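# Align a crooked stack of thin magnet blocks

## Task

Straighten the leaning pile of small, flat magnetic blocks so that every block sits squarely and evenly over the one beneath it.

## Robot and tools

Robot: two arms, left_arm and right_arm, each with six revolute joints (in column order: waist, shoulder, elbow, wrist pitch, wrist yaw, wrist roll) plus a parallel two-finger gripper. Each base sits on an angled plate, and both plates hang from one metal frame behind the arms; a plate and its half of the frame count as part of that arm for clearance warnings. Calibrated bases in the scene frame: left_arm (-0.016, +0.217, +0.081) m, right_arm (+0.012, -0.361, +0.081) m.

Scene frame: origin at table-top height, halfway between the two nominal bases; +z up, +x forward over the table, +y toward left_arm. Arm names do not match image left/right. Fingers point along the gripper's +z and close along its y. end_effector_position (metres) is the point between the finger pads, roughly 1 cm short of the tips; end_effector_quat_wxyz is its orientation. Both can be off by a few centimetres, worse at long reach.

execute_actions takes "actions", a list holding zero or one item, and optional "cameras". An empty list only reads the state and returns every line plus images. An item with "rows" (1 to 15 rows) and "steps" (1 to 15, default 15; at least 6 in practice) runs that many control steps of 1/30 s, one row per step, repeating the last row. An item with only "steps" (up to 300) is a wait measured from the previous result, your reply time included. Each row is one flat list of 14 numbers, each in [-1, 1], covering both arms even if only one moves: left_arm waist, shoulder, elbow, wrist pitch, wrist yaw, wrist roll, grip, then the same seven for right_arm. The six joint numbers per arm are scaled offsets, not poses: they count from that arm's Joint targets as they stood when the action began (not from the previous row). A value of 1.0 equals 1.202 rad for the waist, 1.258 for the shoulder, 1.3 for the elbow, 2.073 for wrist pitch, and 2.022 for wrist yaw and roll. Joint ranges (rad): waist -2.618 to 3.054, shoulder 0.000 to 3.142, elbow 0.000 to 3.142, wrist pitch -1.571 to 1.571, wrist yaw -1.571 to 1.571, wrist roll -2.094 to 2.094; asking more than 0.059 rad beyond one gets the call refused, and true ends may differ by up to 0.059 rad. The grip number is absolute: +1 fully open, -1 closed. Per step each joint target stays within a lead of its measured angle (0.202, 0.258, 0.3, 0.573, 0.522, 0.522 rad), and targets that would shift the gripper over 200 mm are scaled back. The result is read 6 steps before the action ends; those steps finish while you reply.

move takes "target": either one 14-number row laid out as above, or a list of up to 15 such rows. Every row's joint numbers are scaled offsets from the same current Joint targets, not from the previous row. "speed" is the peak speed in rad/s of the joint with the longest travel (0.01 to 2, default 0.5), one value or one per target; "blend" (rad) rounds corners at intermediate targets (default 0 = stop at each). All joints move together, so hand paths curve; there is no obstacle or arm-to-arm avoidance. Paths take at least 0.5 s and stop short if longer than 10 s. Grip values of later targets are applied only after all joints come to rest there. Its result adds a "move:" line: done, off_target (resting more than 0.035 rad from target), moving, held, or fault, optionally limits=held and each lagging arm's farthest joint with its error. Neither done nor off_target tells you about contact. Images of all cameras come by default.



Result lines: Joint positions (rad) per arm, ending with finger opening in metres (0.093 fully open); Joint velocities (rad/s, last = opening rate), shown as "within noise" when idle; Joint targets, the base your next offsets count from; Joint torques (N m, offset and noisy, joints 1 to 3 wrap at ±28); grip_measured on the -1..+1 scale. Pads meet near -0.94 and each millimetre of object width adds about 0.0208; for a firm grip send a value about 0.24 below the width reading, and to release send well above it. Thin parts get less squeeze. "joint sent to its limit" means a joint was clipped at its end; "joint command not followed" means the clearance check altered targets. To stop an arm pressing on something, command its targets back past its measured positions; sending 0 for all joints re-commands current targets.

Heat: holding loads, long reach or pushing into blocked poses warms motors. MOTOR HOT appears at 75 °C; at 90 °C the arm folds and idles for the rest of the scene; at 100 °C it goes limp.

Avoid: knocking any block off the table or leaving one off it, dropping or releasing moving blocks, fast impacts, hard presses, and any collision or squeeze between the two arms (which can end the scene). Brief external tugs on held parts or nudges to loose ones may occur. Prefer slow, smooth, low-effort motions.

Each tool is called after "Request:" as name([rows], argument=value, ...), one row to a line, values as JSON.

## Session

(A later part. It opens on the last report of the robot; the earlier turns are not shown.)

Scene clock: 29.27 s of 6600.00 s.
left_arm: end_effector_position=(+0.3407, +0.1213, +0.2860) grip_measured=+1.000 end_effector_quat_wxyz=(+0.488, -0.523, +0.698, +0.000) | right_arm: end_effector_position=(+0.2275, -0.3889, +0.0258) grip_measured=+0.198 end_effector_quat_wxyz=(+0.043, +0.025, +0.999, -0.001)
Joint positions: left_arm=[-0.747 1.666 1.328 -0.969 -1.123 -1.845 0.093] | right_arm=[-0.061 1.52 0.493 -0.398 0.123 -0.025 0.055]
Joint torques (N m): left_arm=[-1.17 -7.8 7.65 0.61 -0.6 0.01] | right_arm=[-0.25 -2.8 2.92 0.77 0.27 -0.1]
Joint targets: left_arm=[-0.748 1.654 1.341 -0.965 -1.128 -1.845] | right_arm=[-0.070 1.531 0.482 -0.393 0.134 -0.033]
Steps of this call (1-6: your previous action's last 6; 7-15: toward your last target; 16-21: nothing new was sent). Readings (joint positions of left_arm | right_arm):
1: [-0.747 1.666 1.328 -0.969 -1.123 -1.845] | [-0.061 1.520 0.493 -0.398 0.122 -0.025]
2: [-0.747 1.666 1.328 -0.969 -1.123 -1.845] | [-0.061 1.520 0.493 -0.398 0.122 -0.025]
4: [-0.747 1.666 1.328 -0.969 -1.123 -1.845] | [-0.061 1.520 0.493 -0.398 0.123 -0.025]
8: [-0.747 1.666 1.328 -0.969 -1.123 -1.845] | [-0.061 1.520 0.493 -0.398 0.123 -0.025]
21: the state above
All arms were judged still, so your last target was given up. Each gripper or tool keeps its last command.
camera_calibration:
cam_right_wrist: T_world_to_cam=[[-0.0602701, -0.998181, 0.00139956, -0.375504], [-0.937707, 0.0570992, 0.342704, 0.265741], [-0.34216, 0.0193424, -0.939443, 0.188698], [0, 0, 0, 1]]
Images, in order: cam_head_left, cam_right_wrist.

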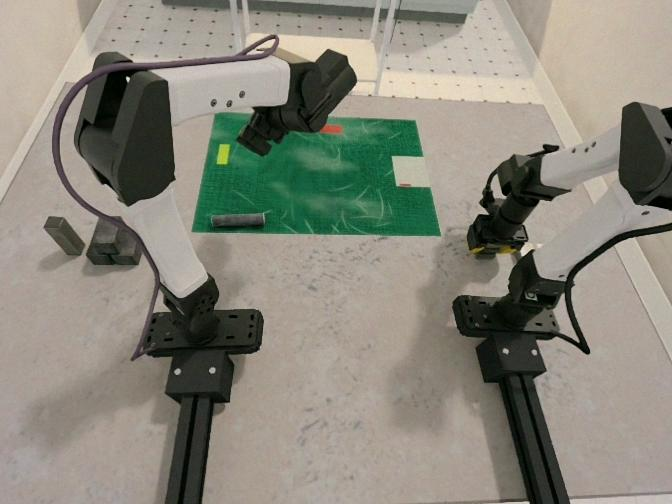

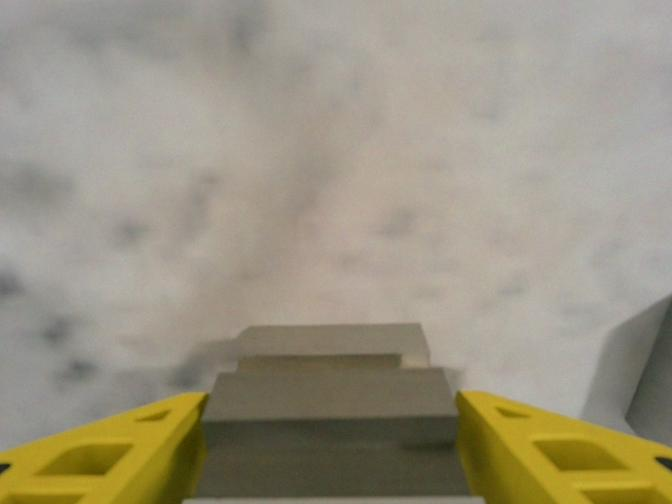

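Request:
move(target=[0,0,0,0,0,0,1,-0.00624,0.01908,-0.009,0.01737,0,0,0.2], speed=0.05, cameras=["cam_right_wrist", "cam_head_left", "cam_head_right"])

Request:
zoom_image(camera="cam_right_wrist", region=[180, 300, 490, 504])

Request:
zoom_image(camera="cam_head_left", region=[440, 200, 560, 290])

Request:
zoom_image(camera="cam_head_right", region=[450, 190, 570, 280])

Scene clock: 31.07 s of 6600.00 s.
left_arm: end_effector_position=(+0.3407, +0.1213, +0.2860) grip_measured=+1.000 end_effector_quat_wxyz=(+0.488, -0.523, +0.698, +0.000) | right_arm: end_effector_position=(+0.2275, -0.3899, +0.0203) grip_measured=+0.198 end_effector_quat_wxyz=(+0.044, +0.028, +0.999, -0.002)
Joint positions: left_arm=[-0.747 1.666 1.328 -0.969 -1.123 -1.845 0.093] | right_arm=[-0.068 1.543 0.483 -0.364 0.123 -0.025 0.055]
Joint torques (N m): left_arm=[-1.13 -7.83 7.76 0.61 -0.61 -0.01] | right_arm=[-0.27 -2.7 2.59 0.77 0.24 -0.1]
Joint targets: left_arm=[-0.748 1.654 1.341 -0.965 -1.128 -1.845] | right_arm=[-0.077 1.555 0.471 -0.357 0.134 -0.033]
Kept back: nothing.
move: done
camera_calibration:
cam_right_wrist: T_world_to_cam=[[-0.0677064, -0.997703, 0.00220254, -0.374611], [-0.937574, 0.0643805, 0.341775, 0.270503], [-0.341131, 0.0210753, -0.939779, 0.183949], [0, 0, 0, 1]]
Images, in order: cam_head_left, cam_head_right, cam_right_wrist.

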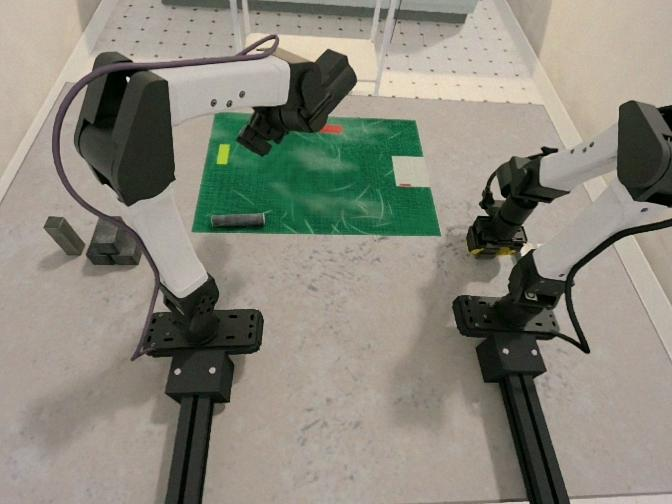

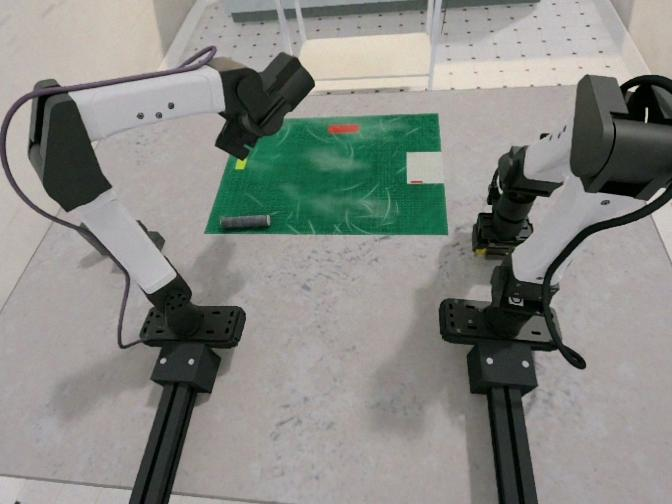

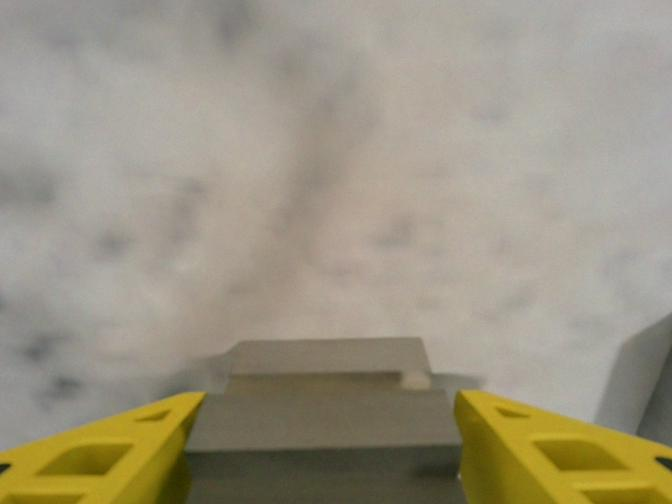

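Scaled by 1.626 from the camera's 672x504 image, which has a finer 960x720 frame.

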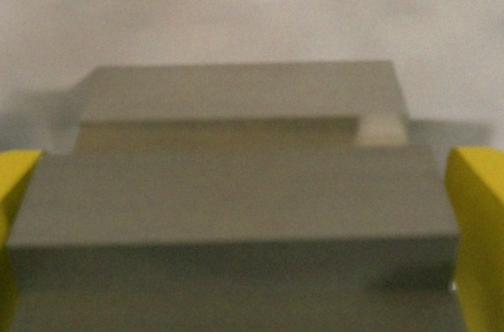

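Scaled by 4.200 from the camera's 672x504 image, which has a finer 960x720 frame.

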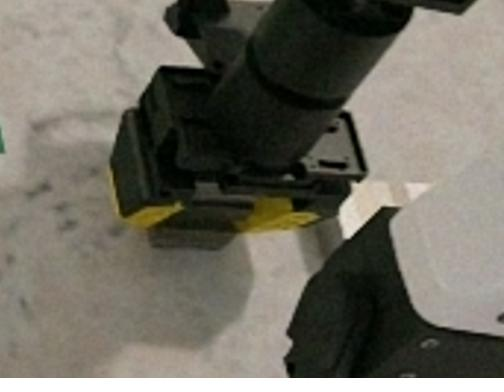

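Scaled by 4.200 from the camera's 672x504 image, which has a finer 960x720 frame.

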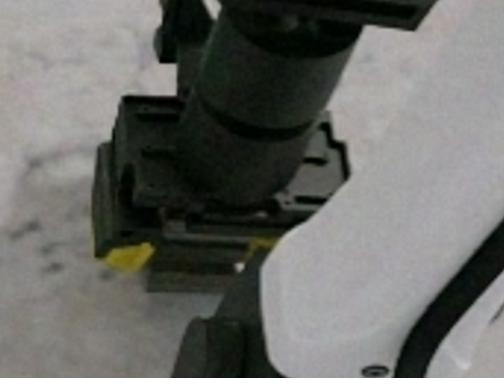

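Request:
execute_actions([
  {"rows":[[0,0,0,0,0,0,1,0,0,0,0,0,0,0.185],[0,0,0,0,0,0,1,0,0,0,0,0,0,0.17],[0,0,0,0,0,0,1,0,0,0,0,0,0,0.155],[0,0,0,0,0,0,1,0,0,0,0,0,0,0.14],[0,0,0,0,0,0,1,0,0,0,0,0,0,0.125],[0,0,0,0,0,0,1,0,0,0,0,0,0,0.11],[0,0,0,0,0,0,1,0,0,0,0,0,0,0.095],[0,0,0,0,0,0,1,0,0,0,0,0,0,0.08],[0,0,0,0,0,0,1,0,0,0,0,0,0,0.065],[0,0,0,0,0,0,1,0,0,0,0,0,0,0.05],[0,0,0,0,0,0,1,0,0,0,0,0,0,0.035],[0,0,0,0,0,0,1,0,0,0,0,0,0,0.02],[0,0,0,0,0,0,1,0,0,0,0,0,0,0.008],[0,0,0,0,0,0,1,0,0,0,0,0,0,-0.004],[0,0,0,0,0,0,1,0,0,0,0,0,0,-0.016]],"steps":15},
])

Request:
execute_actions([
  {"rows":[[0,0,0,0,0,0,1,0,0,0,0,0,0,-0.028],[0,0,0,0,0,0,1,0,0,0,0,0,0,-0.04],[0,0,0,0,0,0,1,0,0,0,0,0,0,-0.052],[0,0,0,0,0,0,1,0,0,0,0,0,0,-0.064],[0,0,0,0,0,0,1,0,0,0,0,0,0,-0.076],[0,0,0,0,0,0,1,0,0,0,0,0,0,-0.088],[0,0,0,0,0,0,1,0,0,0,0,0,0,-0.1],[0,0,0,0,0,0,1,0,0,0,0,0,0,-0.112],[0,0,0,0,0,0,1,0,0,0,0,0,0,-0.124],[0,0,0,0,0,0,1,0,0,0,0,0,0,-0.136],[0,0,0,0,0,0,1,0,0,0,0,0,0,-0.148],[0,0,0,0,0,0,1,0,0,0,0,0,0,-0.16],[0,0,0,0,0,0,1,0,0,0,0,0,0,-0.172],[0,0,0,0,0,0,1,0,0,0,0,0,0,-0.184],[0,0,0,0,0,0,1,0,0,0,0,0,0,-0.196]],"steps":15},
])

Request:
execute_actions([
  {"rows":[[0,0,0,0,0,0,1,0,0,0,0,0,0,-0.208],[0,0,0,0,0,0,1,0,0,0,0,0,0,-0.22],[0,0,0,0,0,0,1,0,0,0,0,0,0,-0.232],[0,0,0,0,0,0,1,0,0,0,0,0,0,-0.244],[0,0,0,0,0,0,1,0,0,0,0,0,0,-0.256],[0,0,0,0,0,0,1,0,0,0,0,0,0,-0.268],[0,0,0,0,0,0,1,0,0,0,0,0,0,-0.28]],"steps":8},
])

Request:
wait(seconds=0.5, cameras=["cam_right_wrist", "cam_head_left"])

Request:
zoom_image(camera="cam_right_wrist", region=[180, 300, 490, 504])

Request:
zoom_image(camera="cam_head_left", region=[440, 200, 560, 290])

Scene clock: 32.77 s of 6600.00 s.
Steps of this call (1-42: nothing new was sent; 43-51: this action's first 9). Readings (joint positions of left_arm | right_arm):
43: [-0.747 1.666 1.328 -0.969 -1.123 -1.845] | [-0.068 1.543 0.483 -0.363 0.123 -0.025]
44: [-0.747 1.666 1.328 -0.969 -1.123 -1.845] | [-0.068 1.543 0.483 -0.363 0.123 -0.025]
46: [-0.747 1.666 1.328 -0.969 -1.123 -1.845] | [-0.068 1.543 0.483 -0.363 0.123 -0.025]
50: [-0.747 1.666 1.328 -0.969 -1.123 -1.845] | [-0.068 1.543 0.483 -0.363 0.123 -0.025]
51: the state above

Scene clock: 33.27 s of 6600.00 s.
Steps of this call (1-6: your previous action's last 6; 7-15: this action's first 9). Readings (joint positions of left_arm | right_arm):
7: [-0.747 1.666 1.328 -0.969 -1.123 -1.845] | [-0.068 1.543 0.483 -0.363 0.123 -0.025]
8: [-0.747 1.666 1.328 -0.969 -1.123 -1.845] | [-0.068 1.543 0.483 -0.363 0.122 -0.025]
10: [-0.747 1.666 1.328 -0.969 -1.123 -1.845] | [-0.068 1.543 0.483 -0.363 0.122 -0.025]
14: [-0.747 1.666 1.328 -0.969 -1.123 -1.845] | [-0.068 1.543 0.483 -0.363 0.122 -0.025]
15: the state above

Scene clock: 33.53 s of 6600.00 s.
Steps of this call (1-6: your previous action's last 6; 7-8: this action's first 2). Readings (joint positions of left_arm | right_arm):
7: [-0.747 1.666 1.328 -0.969 -1.123 -1.845] | [-0.068 1.543 0.483 -0.362 0.122 -0.025]
8: the state above

Scene clock: 34.23 s of 6600.00 s.
left_arm: end_effector_position=(+0.3407, +0.1213, +0.2860) grip_measured=+1.000 end_effector_quat_wxyz=(+0.488, -0.523, +0.698, +0.000) | right_arm: end_effector_position=(+0.2279, -0.3897, +0.0203) grip_measured=-0.183 end_effector_quat_wxyz=(+0.045, +0.028, +0.999, -0.001)
Joint positions: left_arm=[-0.747 1.666 1.328 -0.969 -1.123 -1.845 0.093] | right_arm=[-0.068 1.543 0.483 -0.362 0.122 -0.025 0.036]
Joint torques (N m): left_arm=[-1.11 -7.72 7.69 0.6 -0.6 0] | right_arm=[-0.29 -2.71 2.73 0.77 0.22 -0.06]
Joint targets: left_arm=[-0.748 1.654 1.341 -0.965 -1.128 -1.845] | right_arm=[-0.077 1.555 0.471 -0.357 0.134 -0.033]
Steps of this call (1-6: your previous action's last 6; 7-15: toward your last target; 16-21: nothing new was sent). Readings (joint positions of left_arm | right_arm):
1: [-0.747 1.666 1.328 -0.969 -1.123 -1.845] | [-0.068 1.543 0.483 -0.362 0.122 -0.025]
2: [-0.747 1.666 1.328 -0.969 -1.123 -1.845] | [-0.068 1.543 0.483 -0.362 0.122 -0.025]
4: [-0.747 1.666 1.328 -0.969 -1.123 -1.845] | [-0.068 1.543 0.483 -0.362 0.122 -0.025]
8: [-0.747 1.666 1.328 -0.969 -1.123 -1.845] | [-0.068 1.543 0.483 -0.362 0.122 -0.025]
21: the state above
All arms were judged still, so your last target was given up. Each gripper or tool keeps its last command.
camera_calibration:
cam_right_wrist: T_world_to_cam=[[-0.0673835, -0.997727, 0.000721196, -0.374412], [-0.938152, 0.063606, 0.340332, 0.270698], [-0.339604, 0.0222561, -0.940305, 0.18423], [0, 0, 0, 1]]
Images, in order: cam_head_left, cam_right_wrist.

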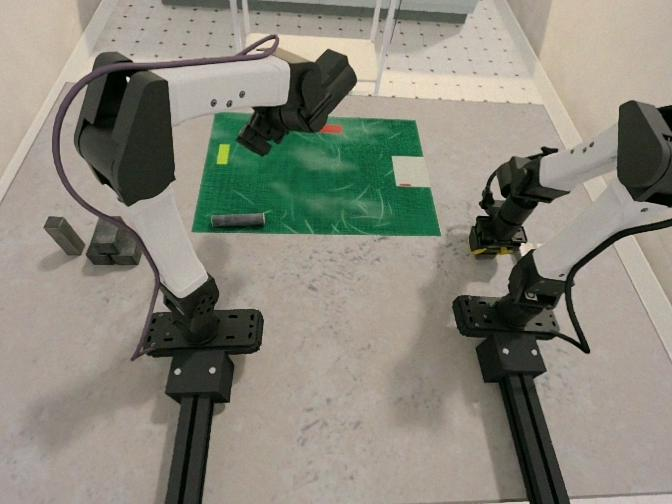

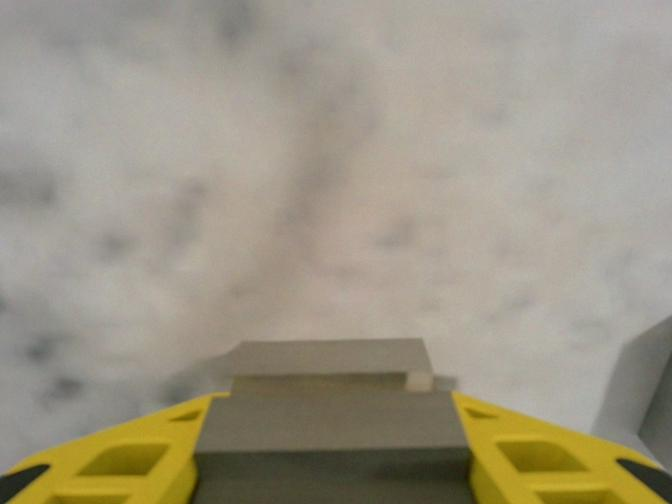

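Scaled by 1.626 from the camera's 672x504 image, which has a finer 960x720 frame.

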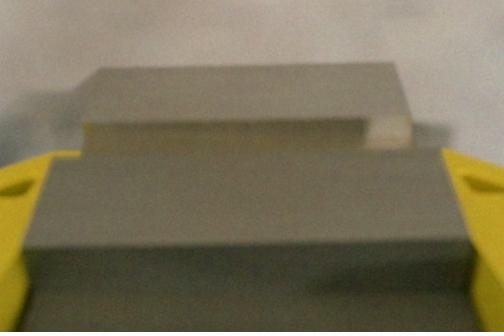

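Scaled by 4.200 from the camera's 672x504 image, which has a finer 960x720 frame.

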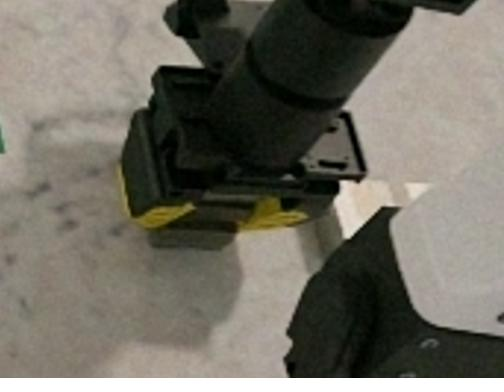

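Request:
execute_actions([
  {"rows":[[0,0,0,0,0,0,1,0,0,0,0,0,0,-0.26],[0,0,0,0,0,0,1,0,0,0,0,0,0,-0.24],[0,0,0,0,0,0,1,0,0,0,0,0,0,-0.22],[0,0,0,0,0,0,1,0,0,0,0,0,0,-0.20],[0,0,0,0,0,0,1,0,0,0,0,0,0,-0.18],[0,0,0,0,0,0,1,0,0,0,0,0,0,-0.16],[0,0,0,0,0,0,1,0,0,0,0,0,0,-0.14],[0,0,0,0,0,0,1,0,0,0,0,0,0,-0.12],[0,0,0,0,0,0,1,0,0,0,0,0,0,-0.10],[0,0,0,0,0,0,1,0,0,0,0,0,0,-0.07],[0,0,0,0,0,0,1,0,0,0,0,0,0,-0.03],[0,0,0,0,0,0,1,0,0,0,0,0,0,0.03],[0,0,0,0,0,0,1,0,0,0,0,0,0,0.12],[0,0,0,0,0,0,1,0,0,0,0,0,0,0.2],[0,0,0,0,0,0,1,0,0,0,0,0,0,0.3]],"steps":15},
])

Request:
execute_actions([
  {"rows":[[0,0,0,0,0,0,1,0,0,0,0,0,0,0.36],[0,0,0,0,0,0,1,0,0,0,0,0,0,0.42],[0,0,0,0,0,0,1,0,0,0,0,0,0,0.48],[0,0,0,0,0,0,1,0,0,0,0,0,0,0.54],[0,0,0,0,0,0,1,0,0,0,0,0,0,0.6]],"steps":6},
])

Request:
wait(seconds=0.5, cameras=["cam_right_wrist", "cam_head_left"])

Request:
zoom_image(camera="cam_right_wrist", region=[180, 300, 490, 504])

Scene clock: 35.33 s of 6600.00 s.
Steps of this call (1-24: nothing new was sent; 25-33: this action's first 9). Readings (joint positions of left_arm | right_arm):
25: [-0.747 1.666 1.328 -0.969 -1.123 -1.845] | [-0.068 1.543 0.483 -0.362 0.122 -0.025]
26: [-0.747 1.666 1.328 -0.969 -1.123 -1.845] | [-0.068 1.543 0.483 -0.362 0.122 -0.025]
28: [-0.747 1.666 1.328 -0.969 -1.123 -1.845] | [-0.068 1.543 0.483 -0.362 0.122 -0.025]
32: [-0.747 1.666 1.328 -0.969 -1.123 -1.845] | [-0.068 1.543 0.483 -0.362 0.122 -0.025]
33: the state above

Scene clock: 35.53 s of 6600.00 s.
Kept back: the last 6 steps of this action.
Steps of this call (1-6: your previous action's last 6). Readings (joint positions of left_arm | right_arm):
1: [-0.747 1.666 1.328 -0.969 -1.123 -1.845] | [-0.068 1.543 0.483 -0.362 0.122 -0.025]
2: [-0.747 1.666 1.328 -0.969 -1.123 -1.845] | [-0.068 1.543 0.483 -0.362 0.122 -0.025]
4: [-0.747 1.666 1.328 -0.969 -1.123 -1.845] | [-0.068 1.543 0.483 -0.362 0.122 -0.025]
6: the state above

Scene clock: 36.23 s of 6600.00 s.
left_arm: end_effector_position=(+0.3407, +0.1213, +0.2860) grip_measured=+1.000 end_effector_quat_wxyz=(+0.488, -0.523, +0.698, +0.000) | right_arm: end_effector_position=(+0.2279, -0.3900, +0.0203) grip_measured=+0.598 end_effector_quat_wxyz=(+0.045, +0.028, +0.999, -0.002)
Joint positions: left_arm=[-0.747 1.666 1.328 -0.969 -1.123 -1.845 0.093] | right_arm=[-0.068 1.543 0.483 -0.362 0.123 -0.025 0.074]
Joint torques (N m): left_arm=[-1.2 -7.79 7.8 0.59 -0.62 0.01] | right_arm=[-0.36 -2.66 2.82 0.76 0.22 -0.1]
Joint targets: left_arm=[-0.748 1.654 1.341 -0.965 -1.128 -1.845] | right_arm=[-0.077 1.555 0.471 -0.357 0.134 -0.033]
Steps of this call (1-6: your previous action's last 6; 7-15: toward your last target; 16-21: nothing new was sent). Readings (joint positions of left_arm | right_arm):
1: [-0.747 1.666 1.328 -0.969 -1.123 -1.845] | [-0.068 1.543 0.483 -0.362 0.123 -0.025]
2: [-0.747 1.666 1.328 -0.969 -1.123 -1.845] | [-0.068 1.543 0.483 -0.362 0.123 -0.025]
4: [-0.747 1.666 1.328 -0.969 -1.123 -1.845] | [-0.068 1.543 0.483 -0.362 0.123 -0.025]
8: [-0.747 1.666 1.328 -0.969 -1.123 -1.845] | [-0.068 1.543 0.483 -0.362 0.123 -0.025]
21: the state above
All arms were judged still, so your last target was given up. Each gripper or tool keeps its last command.
camera_calibration:
cam_right_wrist: T_world_to_cam=[[-0.0675673, -0.997712, 0.00224199, -0.374654], [-0.938226, 0.0643028, 0.339995, 0.271074], [-0.339362, 0.0208691, -0.940424, 0.183673], [0, 0, 0, 1]]
Images, in order: cam_head_left, cam_right_wrist.

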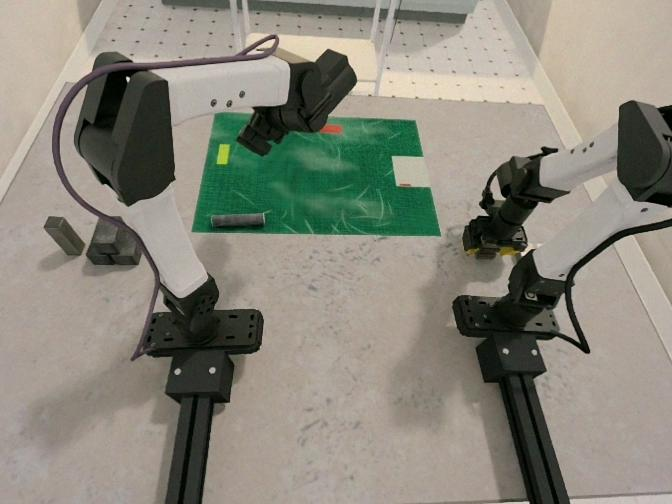

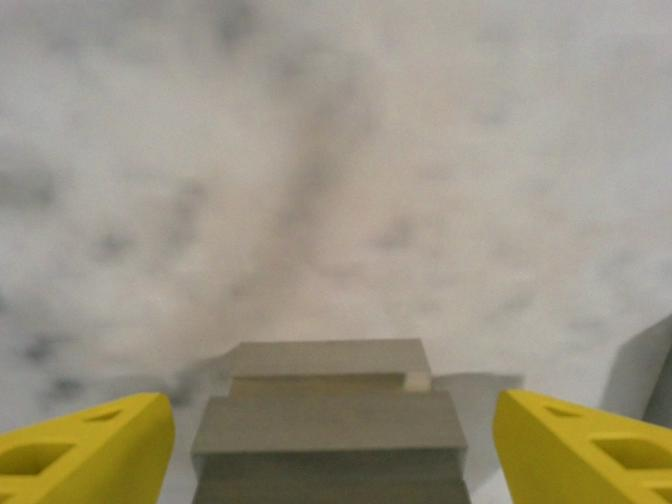

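Scaled by 1.626 from the camera's 672x504 image, which has a finer 960x720 frame.

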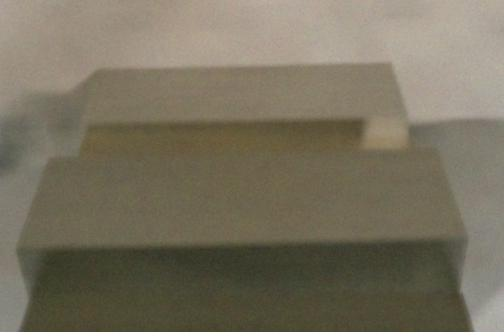

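Request:
move(target=[0,0,0,0,0,0,1,0,0,0,0,0,-0.777,0.6], speed=1.0, cameras=["cam_right_wrist", "cam_head_left", "cam_head_right"])

Request:
zoom_image(camera="cam_right_wrist", region=[180, 300, 490, 504])

Scene clock: 39.20 s of 6600.00 s.
left_arm: end_effector_position=(+0.3407, +0.1213, +0.2860) grip_measured=+1.000 end_effector_quat_wxyz=(+0.488, -0.523, +0.698, +0.000) | right_arm: end_effector_position=(+0.2279, -0.3901, +0.0203) grip_measured=+0.598 end_effector_quat_wxyz=(-0.030, +0.686, -0.727, +0.033)
Joint positions: left_arm=[-0.747 1.666 1.328 -0.969 -1.123 -1.845 0.093] | right_arm=[-0.068 1.543 0.483 -0.362 0.124 -1.595 0.074]
Joint torques (N m): left_arm=[-1.03 -7.8 7.64 0.59 -0.59 0.03] | right_arm=[-0.34 -2.51 2.58 0.65 0.16 -0.09]
Joint targets: left_arm=[-0.748 1.654 1.341 -0.965 -1.128 -1.845] | right_arm=[-0.077 1.555 0.471 -0.357 0.134 -1.604]
Kept back: nothing.
move: done
camera_calibration:
cam_right_wrist: T_world_to_cam=[[0.993405, -0.0684815, 0.0919642, -0.255937], [-0.101161, -0.901033, 0.421789, -0.297941], [0.0539781, -0.42831, -0.902018, -0.0819782], [0, 0, 0, 1]]
Images, in order: cam_head_left, cam_head_right, cam_right_wrist.

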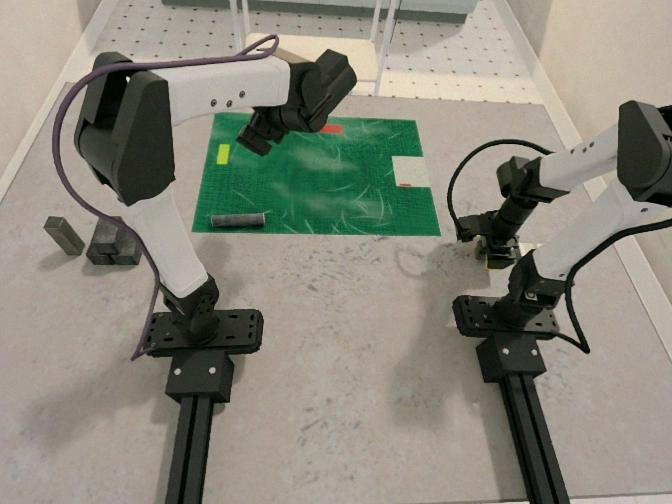

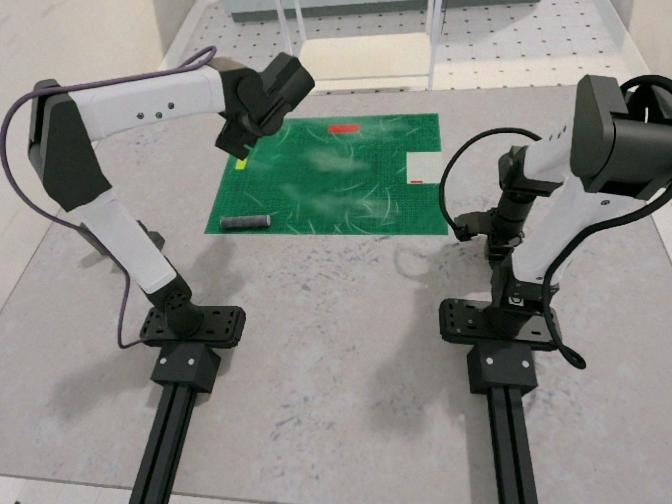

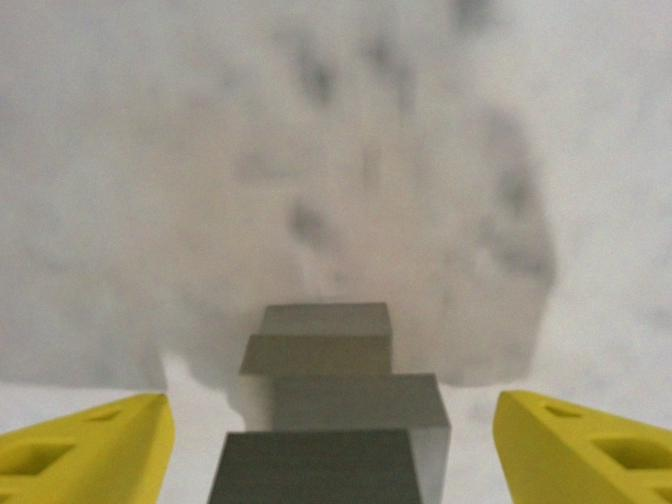

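Scaled by 1.626 from the camera's 672x504 image, which has a finer 960x720 frame.

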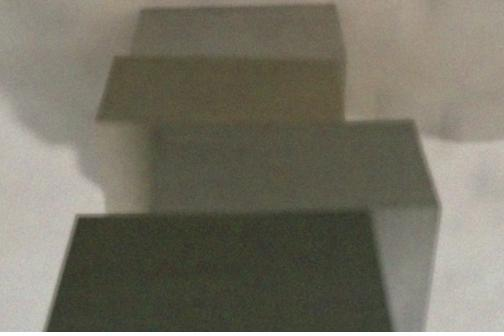

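Request:
move(target=[0,0,0,0,0,0,1,0,-0.02703,-0.00485,0,0,-0.00396,0.6], speed=0.05, cameras=["cam_right_wrist"])

Request:
zoom_image(camera="cam_right_wrist", region=[180, 290, 490, 504])

Scene clock: 42.27 s of 6600.00 s.
left_arm: end_effector_position=(+0.3407, +0.1213, +0.2860) grip_measured=+1.000 end_effector_quat_wxyz=(+0.488, -0.523, +0.698, +0.000) | right_arm: end_effector_position=(+0.2253, -0.3898, +0.0191) grip_measured=+0.598 end_effector_quat_wxyz=(-0.028, +0.689, -0.724, +0.031)
Joint positions: left_arm=[-0.747 1.666 1.328 -0.969 -1.123 -1.845 0.093] | right_arm=[-0.068 1.543 0.476 -0.36 0.124 -1.603 0.074]
Joint torques (N m): left_arm=[-1.07 -7.73 7.6 0.59 -0.61 0] | right_arm=[-0.28 -5.44 2.66 0.65 0.14 -0.1]
Joint targets: left_arm=[-0.748 1.654 1.341 -0.965 -1.128 -1.845] | right_arm=[-0.077 1.521 0.464 -0.357 0.134 -1.612]
Kept back: nothing.
move: done
camera_calibration:
cam_right_wrist: T_world_to_cam=[[0.994459, -0.0594821, 0.0866777, -0.249847], [-0.0907727, -0.901749, 0.422621, -0.30003], [0.0530232, -0.428147, -0.902152, -0.0825], [0, 0, 0, 1]]
Images, in order: cam_right_wrist.

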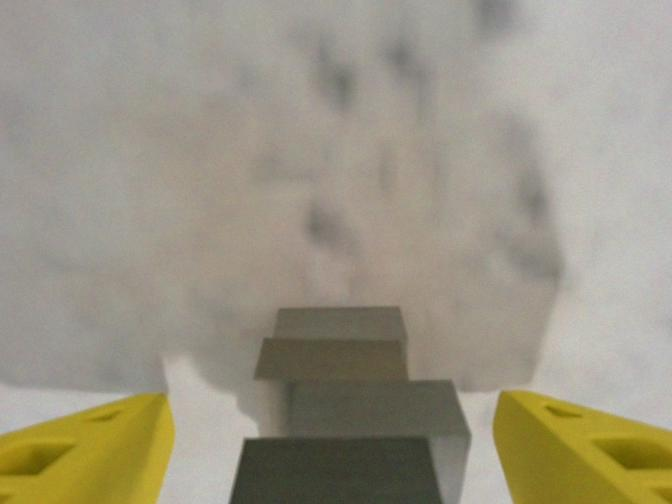

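Scaled by 1.626 from the camera's 672x504 image, which has a finer 960x720 frame.

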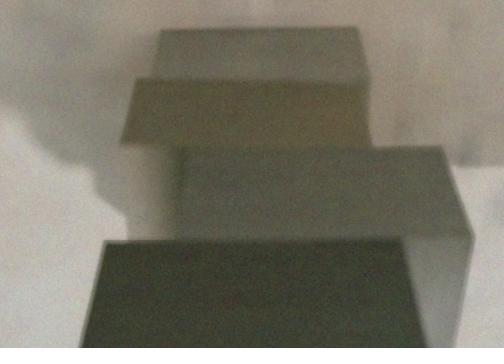

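Request:
move(target=[0,0,0,0,0,0,1,0,0.02703,0.02192,0,0,0,0.6], speed=0.05, cameras=["cam_right_wrist", "cam_head_left", "cam_head_right"])

Request:
zoom_image(camera="cam_right_wrist", region=[180, 290, 490, 504])

Request:
zoom_image(camera="cam_head_left", region=[440, 200, 560, 290])

Request:
zoom_image(camera="cam_head_right", region=[450, 190, 570, 280])

Scene clock: 44.03 s of 6600.00 s.
left_arm: end_effector_position=(+0.3407, +0.1213, +0.2860) grip_measured=+1.000 end_effector_quat_wxyz=(+0.488, -0.523, +0.698, +0.000) | right_arm: end_effector_position=(+0.2253, -0.3898, +0.0191) grip_measured=+0.598 end_effector_quat_wxyz=(-0.028, +0.689, -0.723, +0.031)
Joint positions: left_arm=[-0.747 1.666 1.328 -0.969 -1.123 -1.845 0.093] | right_arm=[-0.068 1.543 0.476 -0.36 0.124 -1.603 0.074]
Joint torques (N m): left_arm=[-1.07 -7.73 7.58 0.59 -0.6 0] | right_arm=[-0.18 -2.52 4.89 0.67 0.17 -0.1]
Joint targets: left_arm=[-0.748 1.654 1.341 -0.965 -1.128 -1.845] | right_arm=[-0.077 1.555 0.493 -0.357 0.134 -1.612]
Kept back: nothing.
move: done
camera_calibration:
cam_right_wrist: T_world_to_cam=[[0.994482, -0.0591013, 0.0866772, -0.249704], [-0.0904289, -0.90177, 0.42265, -0.300116], [0.0531838, -0.428156, -0.902138, -0.0825399], [0, 0, 0, 1]]
Images, in order: cam_head_left, cam_head_right, cam_right_wrist.

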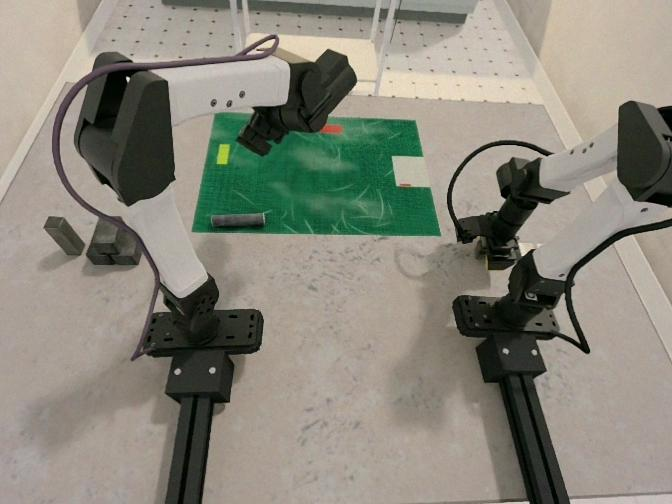

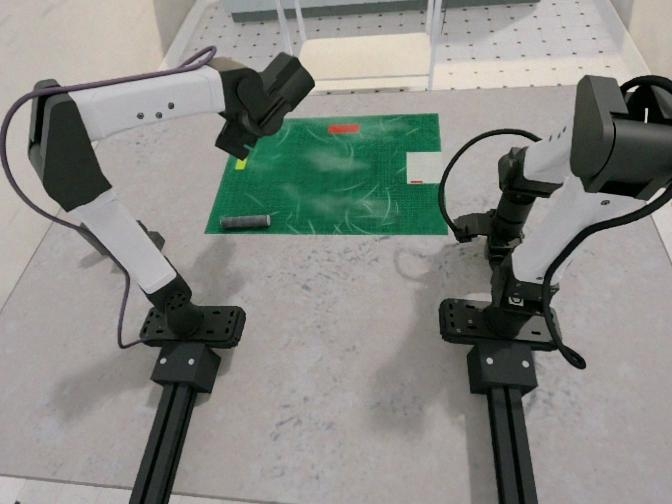

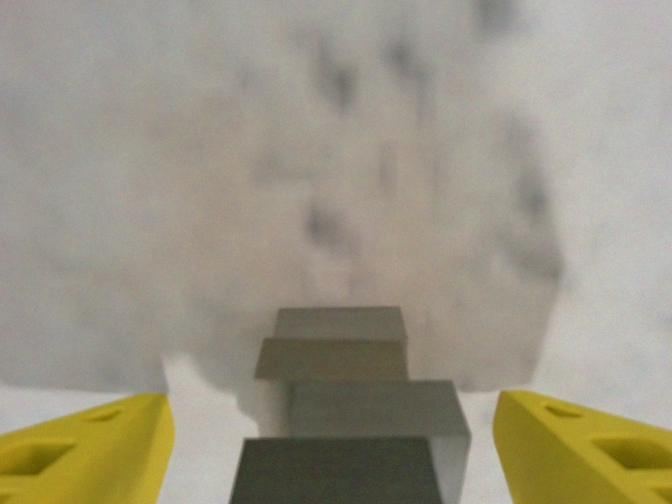

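Scaled by 1.626 from the camera's 672x504 image, which has a finer 960x720 frame.

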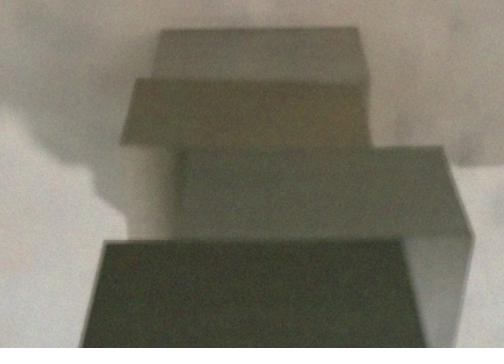

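Scaled by 4.200 from the camera's 672x504 image, which has a finer 960x720 frame.

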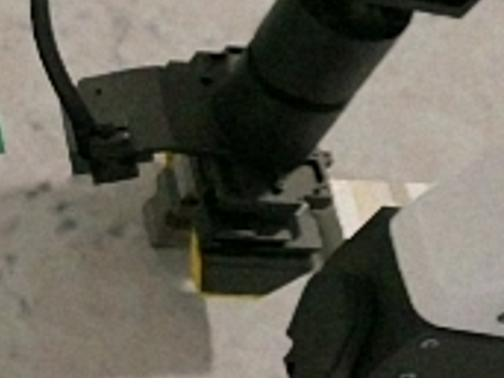

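Scaled by 4.200 from the camera's 672x504 image, which has a finer 960x720 frame.

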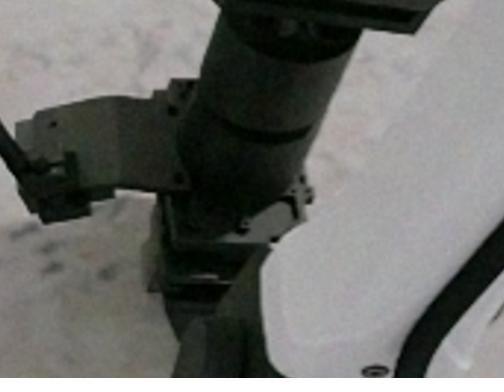

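Request:
move(target=[0,0,0,0,0,0,1,0,0,0.005,0,0,0,0.6], speed=0.05, cameras=["cam_right_wrist"])

Request:
zoom_image(camera="cam_right_wrist", region=[180, 290, 490, 504])

Scene clock: 45.07 s of 6600.00 s.
left_arm: end_effector_position=(+0.3407, +0.1213, +0.2860) grip_measured=+1.000 end_effector_quat_wxyz=(+0.488, -0.523, +0.698, +0.000) | right_arm: end_effector_position=(+0.2253, -0.3898, +0.0191) grip_measured=+0.598 end_effector_quat_wxyz=(-0.028, +0.689, -0.723, +0.031)
Joint positions: left_arm=[-0.747 1.666 1.328 -0.969 -1.123 -1.845 0.093] | right_arm=[-0.068 1.543 0.476 -0.36 0.124 -1.603 0.074]
Joint torques (N m): left_arm=[-1.09 -7.73 7.64 0.61 -0.57 -0.01] | right_arm=[-0.34 -2.58 5.42 0.65 0.15 -0.09]
Joint targets: left_arm=[-0.748 1.654 1.341 -0.965 -1.128 -1.845] | right_arm=[-0.077 1.555 0.499 -0.357 0.134 -1.612]
Kept back: nothing.
move: done
camera_calibration:
cam_right_wrist: T_world_to_cam=[[0.994482, -0.0591013, 0.0866772, -0.249704], [-0.0904289, -0.90177, 0.42265, -0.300116], [0.0531838, -0.428156, -0.902138, -0.0825399], [0, 0, 0, 1]]
Images, in order: cam_right_wrist.

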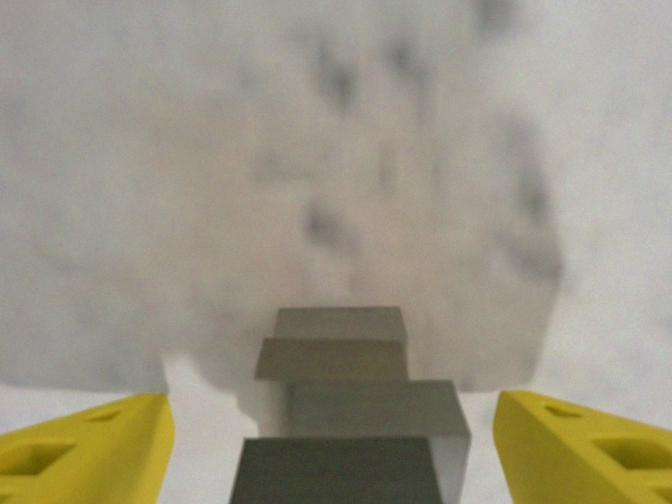

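Scaled by 1.626 from the camera's 672x504 image, which has a finer 960x720 frame.

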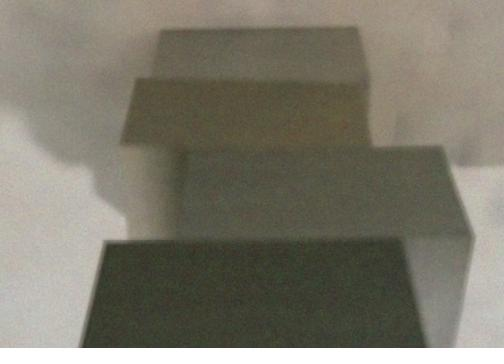

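Request:
move(target=[0,0,0,0,0,0,1,0,0,0.003,0,0,0,0.6], speed=0.05, cameras=[])

Request:
move(target=[0,0,0,0,0,0,1,0,0,0.003,0,0,0,0.6], speed=0.05, cameras=["cam_right_wrist"])

Scene clock: 46.00 s of 6600.00 s.
Kept back: nothing.
move: done

Scene clock: 46.70 s of 6600.00 s.
left_arm: end_effector_position=(+0.3407, +0.1213, +0.2860) grip_measured=+1.000 end_effector_quat_wxyz=(+0.488, -0.523, +0.698, +0.000) | right_arm: end_effector_position=(+0.2286, -0.3902, +0.0205) grip_measured=+0.598 end_effector_quat_wxyz=(-0.031, +0.689, -0.724, +0.034)
Joint positions: left_arm=[-0.747 1.666 1.328 -0.969 -1.123 -1.845 0.093] | right_arm=[-0.068 1.543 0.484 -0.36 0.124 -1.603 0.074]
Joint torques (N m): left_arm=[-1.09 -7.79 7.65 0.59 -0.6 0.01] | right_arm=[-0.31 -2.58 5.44 0.67 0.13 -0.07]
Joint targets: left_arm=[-0.748 1.654 1.341 -0.965 -1.128 -1.845] | right_arm=[-0.077 1.555 0.507 -0.357 0.134 -1.612]
Kept back: nothing.
move: done
camera_calibration:
cam_right_wrist: T_world_to_cam=[[0.993742, -0.0599928, 0.0942164, -0.253459], [-0.0944723, -0.901457, 0.422434, -0.299715], [0.0595891, -0.428691, -0.901484, -0.0833331], [0, 0, 0, 1]]
Images, in order: cam_right_wrist.

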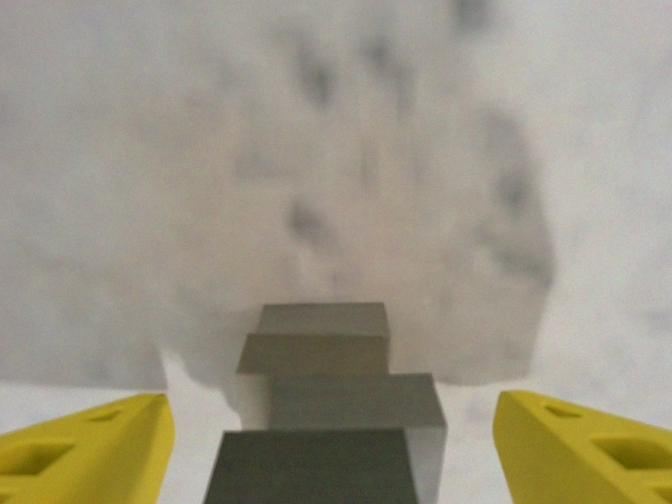

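Request:
move(target=[0,0,0,0,0,0,1,0,0,0,-0.0183,0,0,0.6], speed=0.1, cameras=["cam_right_wrist"])

Scene clock: 49.50 s of 6600.00 s.
left_arm: end_effector_position=(+0.3407, +0.1213, +0.2860) grip_measured=+1.000 end_effector_quat_wxyz=(+0.488, -0.523, +0.698, +0.000) | right_arm: end_effector_position=(+0.2284, -0.3901, +0.0204) grip_measured=+0.598 end_effector_quat_wxyz=(-0.031, +0.689, -0.724, +0.034)
Joint positions: left_arm=[-0.747 1.666 1.328 -0.969 -1.123 -1.845 0.093] | right_arm=[-0.068 1.543 0.484 -0.361 0.124 -1.603 0.074]
Joint torques (N m): left_arm=[-1.1 -7.75 7.69 0.59 -0.6 0] | right_arm=[-0.32 -2.54 5.5 0.2 0.13 -0.09]
Joint targets: left_arm=[-0.748 1.654 1.341 -0.965 -1.128 -1.845] | right_arm=[-0.077 1.555 0.507 -0.394 0.134 -1.612]
Kept back: nothing.
move: done
camera_calibration:
cam_right_wrist: T_world_to_cam=[[0.993819, -0.0599038, 0.0934628, -0.253242], [-0.094068, -0.901488, 0.422457, -0.299817], [0.0589488, -0.428637, -0.901551, -0.0831623], [0, 0, 0, 1]]
Images, in order: cam_right_wrist.

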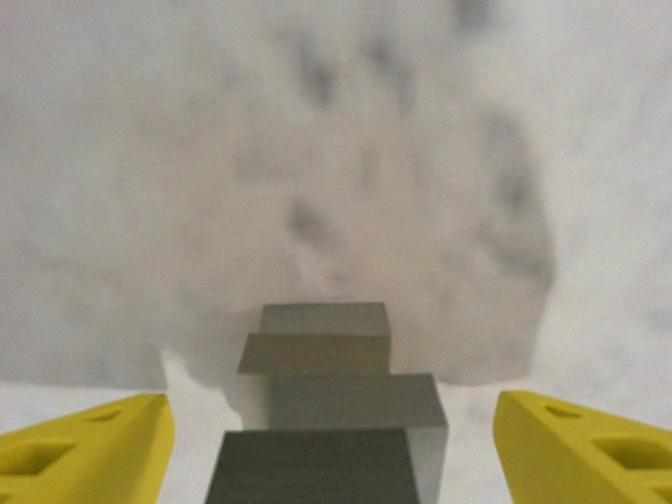

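Request:
move(target=[0,0,0,0,0,0,1,0,0,0,-0.0045,0,0,0.6], speed=0.1, cameras=["cam_right_wrist"])

Request:
zoom_image(camera="cam_right_wrist", region=[180, 290, 490, 504])

Scene clock: 50.47 s of 6600.00 s.
left_arm: end_effector_position=(+0.3407, +0.1213, +0.2860) grip_measured=+1.000 end_effector_quat_wxyz=(+0.488, -0.523, +0.698, +0.000) | right_arm: end_effector_position=(+0.2262, -0.3900, +0.0203) grip_measured=+0.598 end_effector_quat_wxyz=(-0.028, +0.689, -0.723, +0.031)
Joint positions: left_arm=[-0.747 1.666 1.328 -0.969 -1.123 -1.845 0.093] | right_arm=[-0.068 1.543 0.484 -0.37 0.124 -1.603 0.074]
Joint torques (N m): left_arm=[-1.07 -7.83 7.66 0.61 -0.58 0.02] | right_arm=[-0.39 -2.58 5.41 0.2 0.16 -0.11]
Joint targets: left_arm=[-0.748 1.654 1.341 -0.965 -1.128 -1.845] | right_arm=[-0.077 1.555 0.507 -0.404 0.134 -1.612]
Kept back: nothing.
move: done
camera_calibration:
cam_right_wrist: T_world_to_cam=[[0.994692, -0.0588329, 0.0844145, -0.250632], [-0.0892155, -0.901863, 0.422709, -0.30103], [0.0512611, -0.427997, -0.902325, -0.0811241], [0, 0, 0, 1]]
Images, in order: cam_right_wrist.

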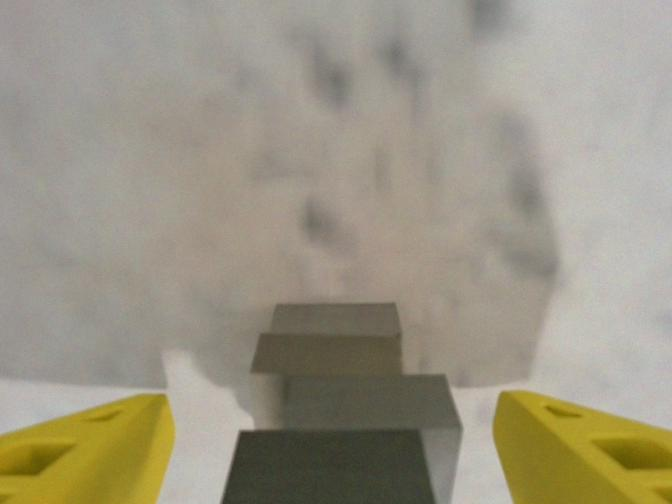

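Scaled by 1.626 from the camera's 672x504 image, which has a finer 960x720 frame.

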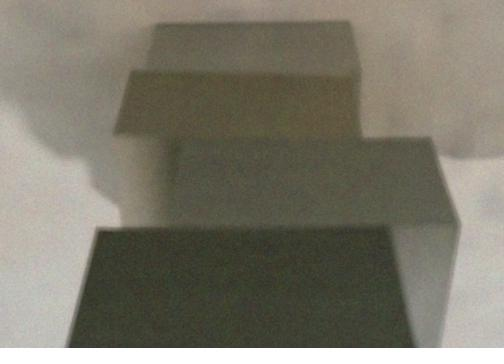

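Request:
execute_actions([
  {"rows":[[0,0,0,0,0,0,1,0,0,0,0,0,0,0.55],[0,0,0,0,0,0,1,0,0,0,0,0,0,0.5],[0,0,0,0,0,0,1,0,0,0,0,0,0,0.45],[0,0,0,0,0,0,1,0,0,0,0,0,0,0.40],[0,0,0,0,0,0,1,0,0,0,0,0,0,0.35],[0,0,0,0,0,0,1,0,0,0,0,0,0,0.30],[0,0,0,0,0,0,1,0,0,0,0,0,0,0.25],[0,0,0,0,0,0,1,0,0,0,0,0,0,0.2],[0,0,0,0,0,0,1,0,0,0,0,0,0,0.15],[0,0,0,0,0,0,1,0,0,0,0,0,0,0.1],[0,0,0,0,0,0,1,0,0,0,0,0,0,0.05],[0,0,0,0,0,0,1,0,0,0,0,0,0,0.0],[0,0,0,0,0,0,1,0,0,0,0,0,0,-0.05],[0,0,0,0,0,0,1,0,0,0,0,0,0,-0.1],[0,0,0,0,0,0,1,0,0,0,0,0,0,-0.13]],"steps":15},
])

Request:
execute_actions([
  {"rows":[[0,0,0,0,0,0,1,0,0,0,0,0,0,-0.15],[0,0,0,0,0,0,1,0,0,0,0,0,0,-0.165],[0,0,0,0,0,0,1,0,0,0,0,0,0,-0.18],[0,0,0,0,0,0,1,0,0,0,0,0,0,-0.195],[0,0,0,0,0,0,1,0,0,0,0,0,0,-0.21],[0,0,0,0,0,0,1,0,0,0,0,0,0,-0.225],[0,0,0,0,0,0,1,0,0,0,0,0,0,-0.24],[0,0,0,0,0,0,1,0,0,0,0,0,0,-0.255],[0,0,0,0,0,0,1,0,0,0,0,0,0,-0.27],[0,0,0,0,0,0,1,0,0,0,0,0,0,-0.285],[0,0,0,0,0,0,1,0,0,0,0,0,0,-0.3],[0,0,0,0,0,0,1,0,0,0,0,0,0,-0.315],[0,0,0,0,0,0,1,0,0,0,0,0,0,-0.33],[0,0,0,0,0,0,1,0,0,0,0,0,0,-0.345],[0,0,0,0,0,0,1,0,0,0,0,0,0,-0.36]],"steps":15},
])

Request:
wait(seconds=0.4, cameras=["cam_right_wrist"])

Request:
zoom_image(camera="cam_right_wrist", region=[180, 290, 490, 504])

Scene clock: 51.70 s of 6600.00 s.
Steps of this call (1-28: nothing new was sent; 29-37: this action's first 9). Readings (joint positions of left_arm | right_arm):
29: [-0.747 1.666 1.328 -0.969 -1.123 -1.845] | [-0.068 1.543 0.484 -0.371 0.124 -1.603]
30: [-0.747 1.666 1.328 -0.969 -1.123 -1.845] | [-0.068 1.543 0.484 -0.371 0.124 -1.603]
32: [-0.747 1.666 1.328 -0.969 -1.123 -1.845] | [-0.068 1.543 0.484 -0.371 0.124 -1.603]
36: [-0.747 1.666 1.328 -0.969 -1.123 -1.845] | [-0.068 1.543 0.484 -0.371 0.124 -1.604]
37: the state above

Scene clock: 52.20 s of 6600.00 s.
Steps of this call (1-6: your previous action's last 6; 7-15: this action's first 9). Readings (joint positions of left_arm | right_arm):
7: [-0.747 1.666 1.328 -0.969 -1.123 -1.845] | [-0.068 1.543 0.485 -0.371 0.125 -1.604]
8: [-0.747 1.666 1.328 -0.969 -1.123 -1.845] | [-0.068 1.543 0.486 -0.371 0.125 -1.604]
10: [-0.747 1.666 1.328 -0.969 -1.123 -1.845] | [-0.068 1.543 0.487 -0.371 0.125 -1.604]
14: [-0.747 1.666 1.328 -0.969 -1.123 -1.845] | [-0.068 1.543 0.489 -0.373 0.125 -1.604]
15: the state above

Scene clock: 52.80 s of 6600.00 s.
left_arm: end_effector_position=(+0.3407, +0.1213, +0.2860) grip_measured=+1.000 end_effector_quat_wxyz=(+0.488, -0.523, +0.698, +0.000) | right_arm: end_effector_position=(+0.2261, -0.3905, +0.0210) grip_measured=-0.356 end_effector_quat_wxyz=(-0.025, +0.690, -0.723, +0.030)
Joint positions: left_arm=[-0.747 1.666 1.328 -0.969 -1.123 -1.845 0.093] | right_arm=[-0.068 1.543 0.489 -0.38 0.127 -1.604 0.028]
Joint torques (N m): left_arm=[-1.13 -7.71 7.71 0.6 -0.6 0] | right_arm=[-0.32 -2.76 5.12 0.27 0.12 -0.11]
Joint targets: left_arm=[-0.748 1.654 1.341 -0.965 -1.128 -1.845] | right_arm=[-0.077 1.555 0.507 -0.404 0.134 -1.612]
Steps of this call (1-6: your previous action's last 6; 7-15: toward your last target; 16-18: nothing new was sent). Readings (joint positions of left_arm | right_arm):
1: [-0.747 1.666 1.328 -0.969 -1.123 -1.845] | [-0.068 1.543 0.489 -0.375 0.125 -1.604]
2: [-0.747 1.666 1.328 -0.969 -1.123 -1.845] | [-0.068 1.543 0.489 -0.376 0.126 -1.604]
4: [-0.747 1.666 1.328 -0.969 -1.123 -1.845] | [-0.068 1.543 0.489 -0.378 0.126 -1.604]
8: [-0.747 1.666 1.328 -0.969 -1.123 -1.845] | [-0.068 1.543 0.489 -0.380 0.127 -1.604]
18: the state above
All arms were judged still, so your last target was given up. Each gripper or tool keeps its last command.
camera_calibration:
cam_right_wrist: T_world_to_cam=[[0.995147, -0.0575277, 0.0798267, -0.250039], [-0.0861966, -0.900946, 0.425283, -0.302198], [0.047454, -0.4301, -0.901533, -0.0806788], [0, 0, 0, 1]]
Images, in order: cam_right_wrist.

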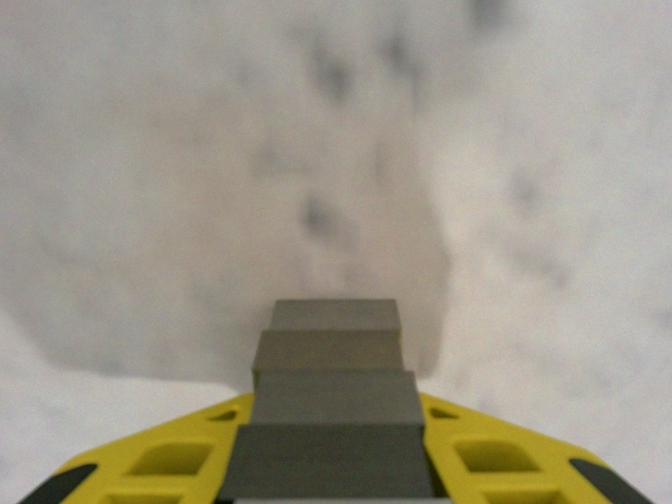

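Scaled by 1.626 from the camera's 672x504 image, which has a finer 960x720 frame.

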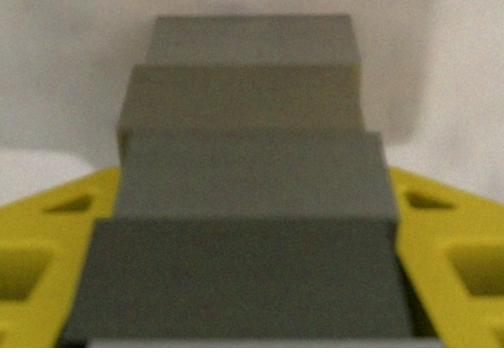

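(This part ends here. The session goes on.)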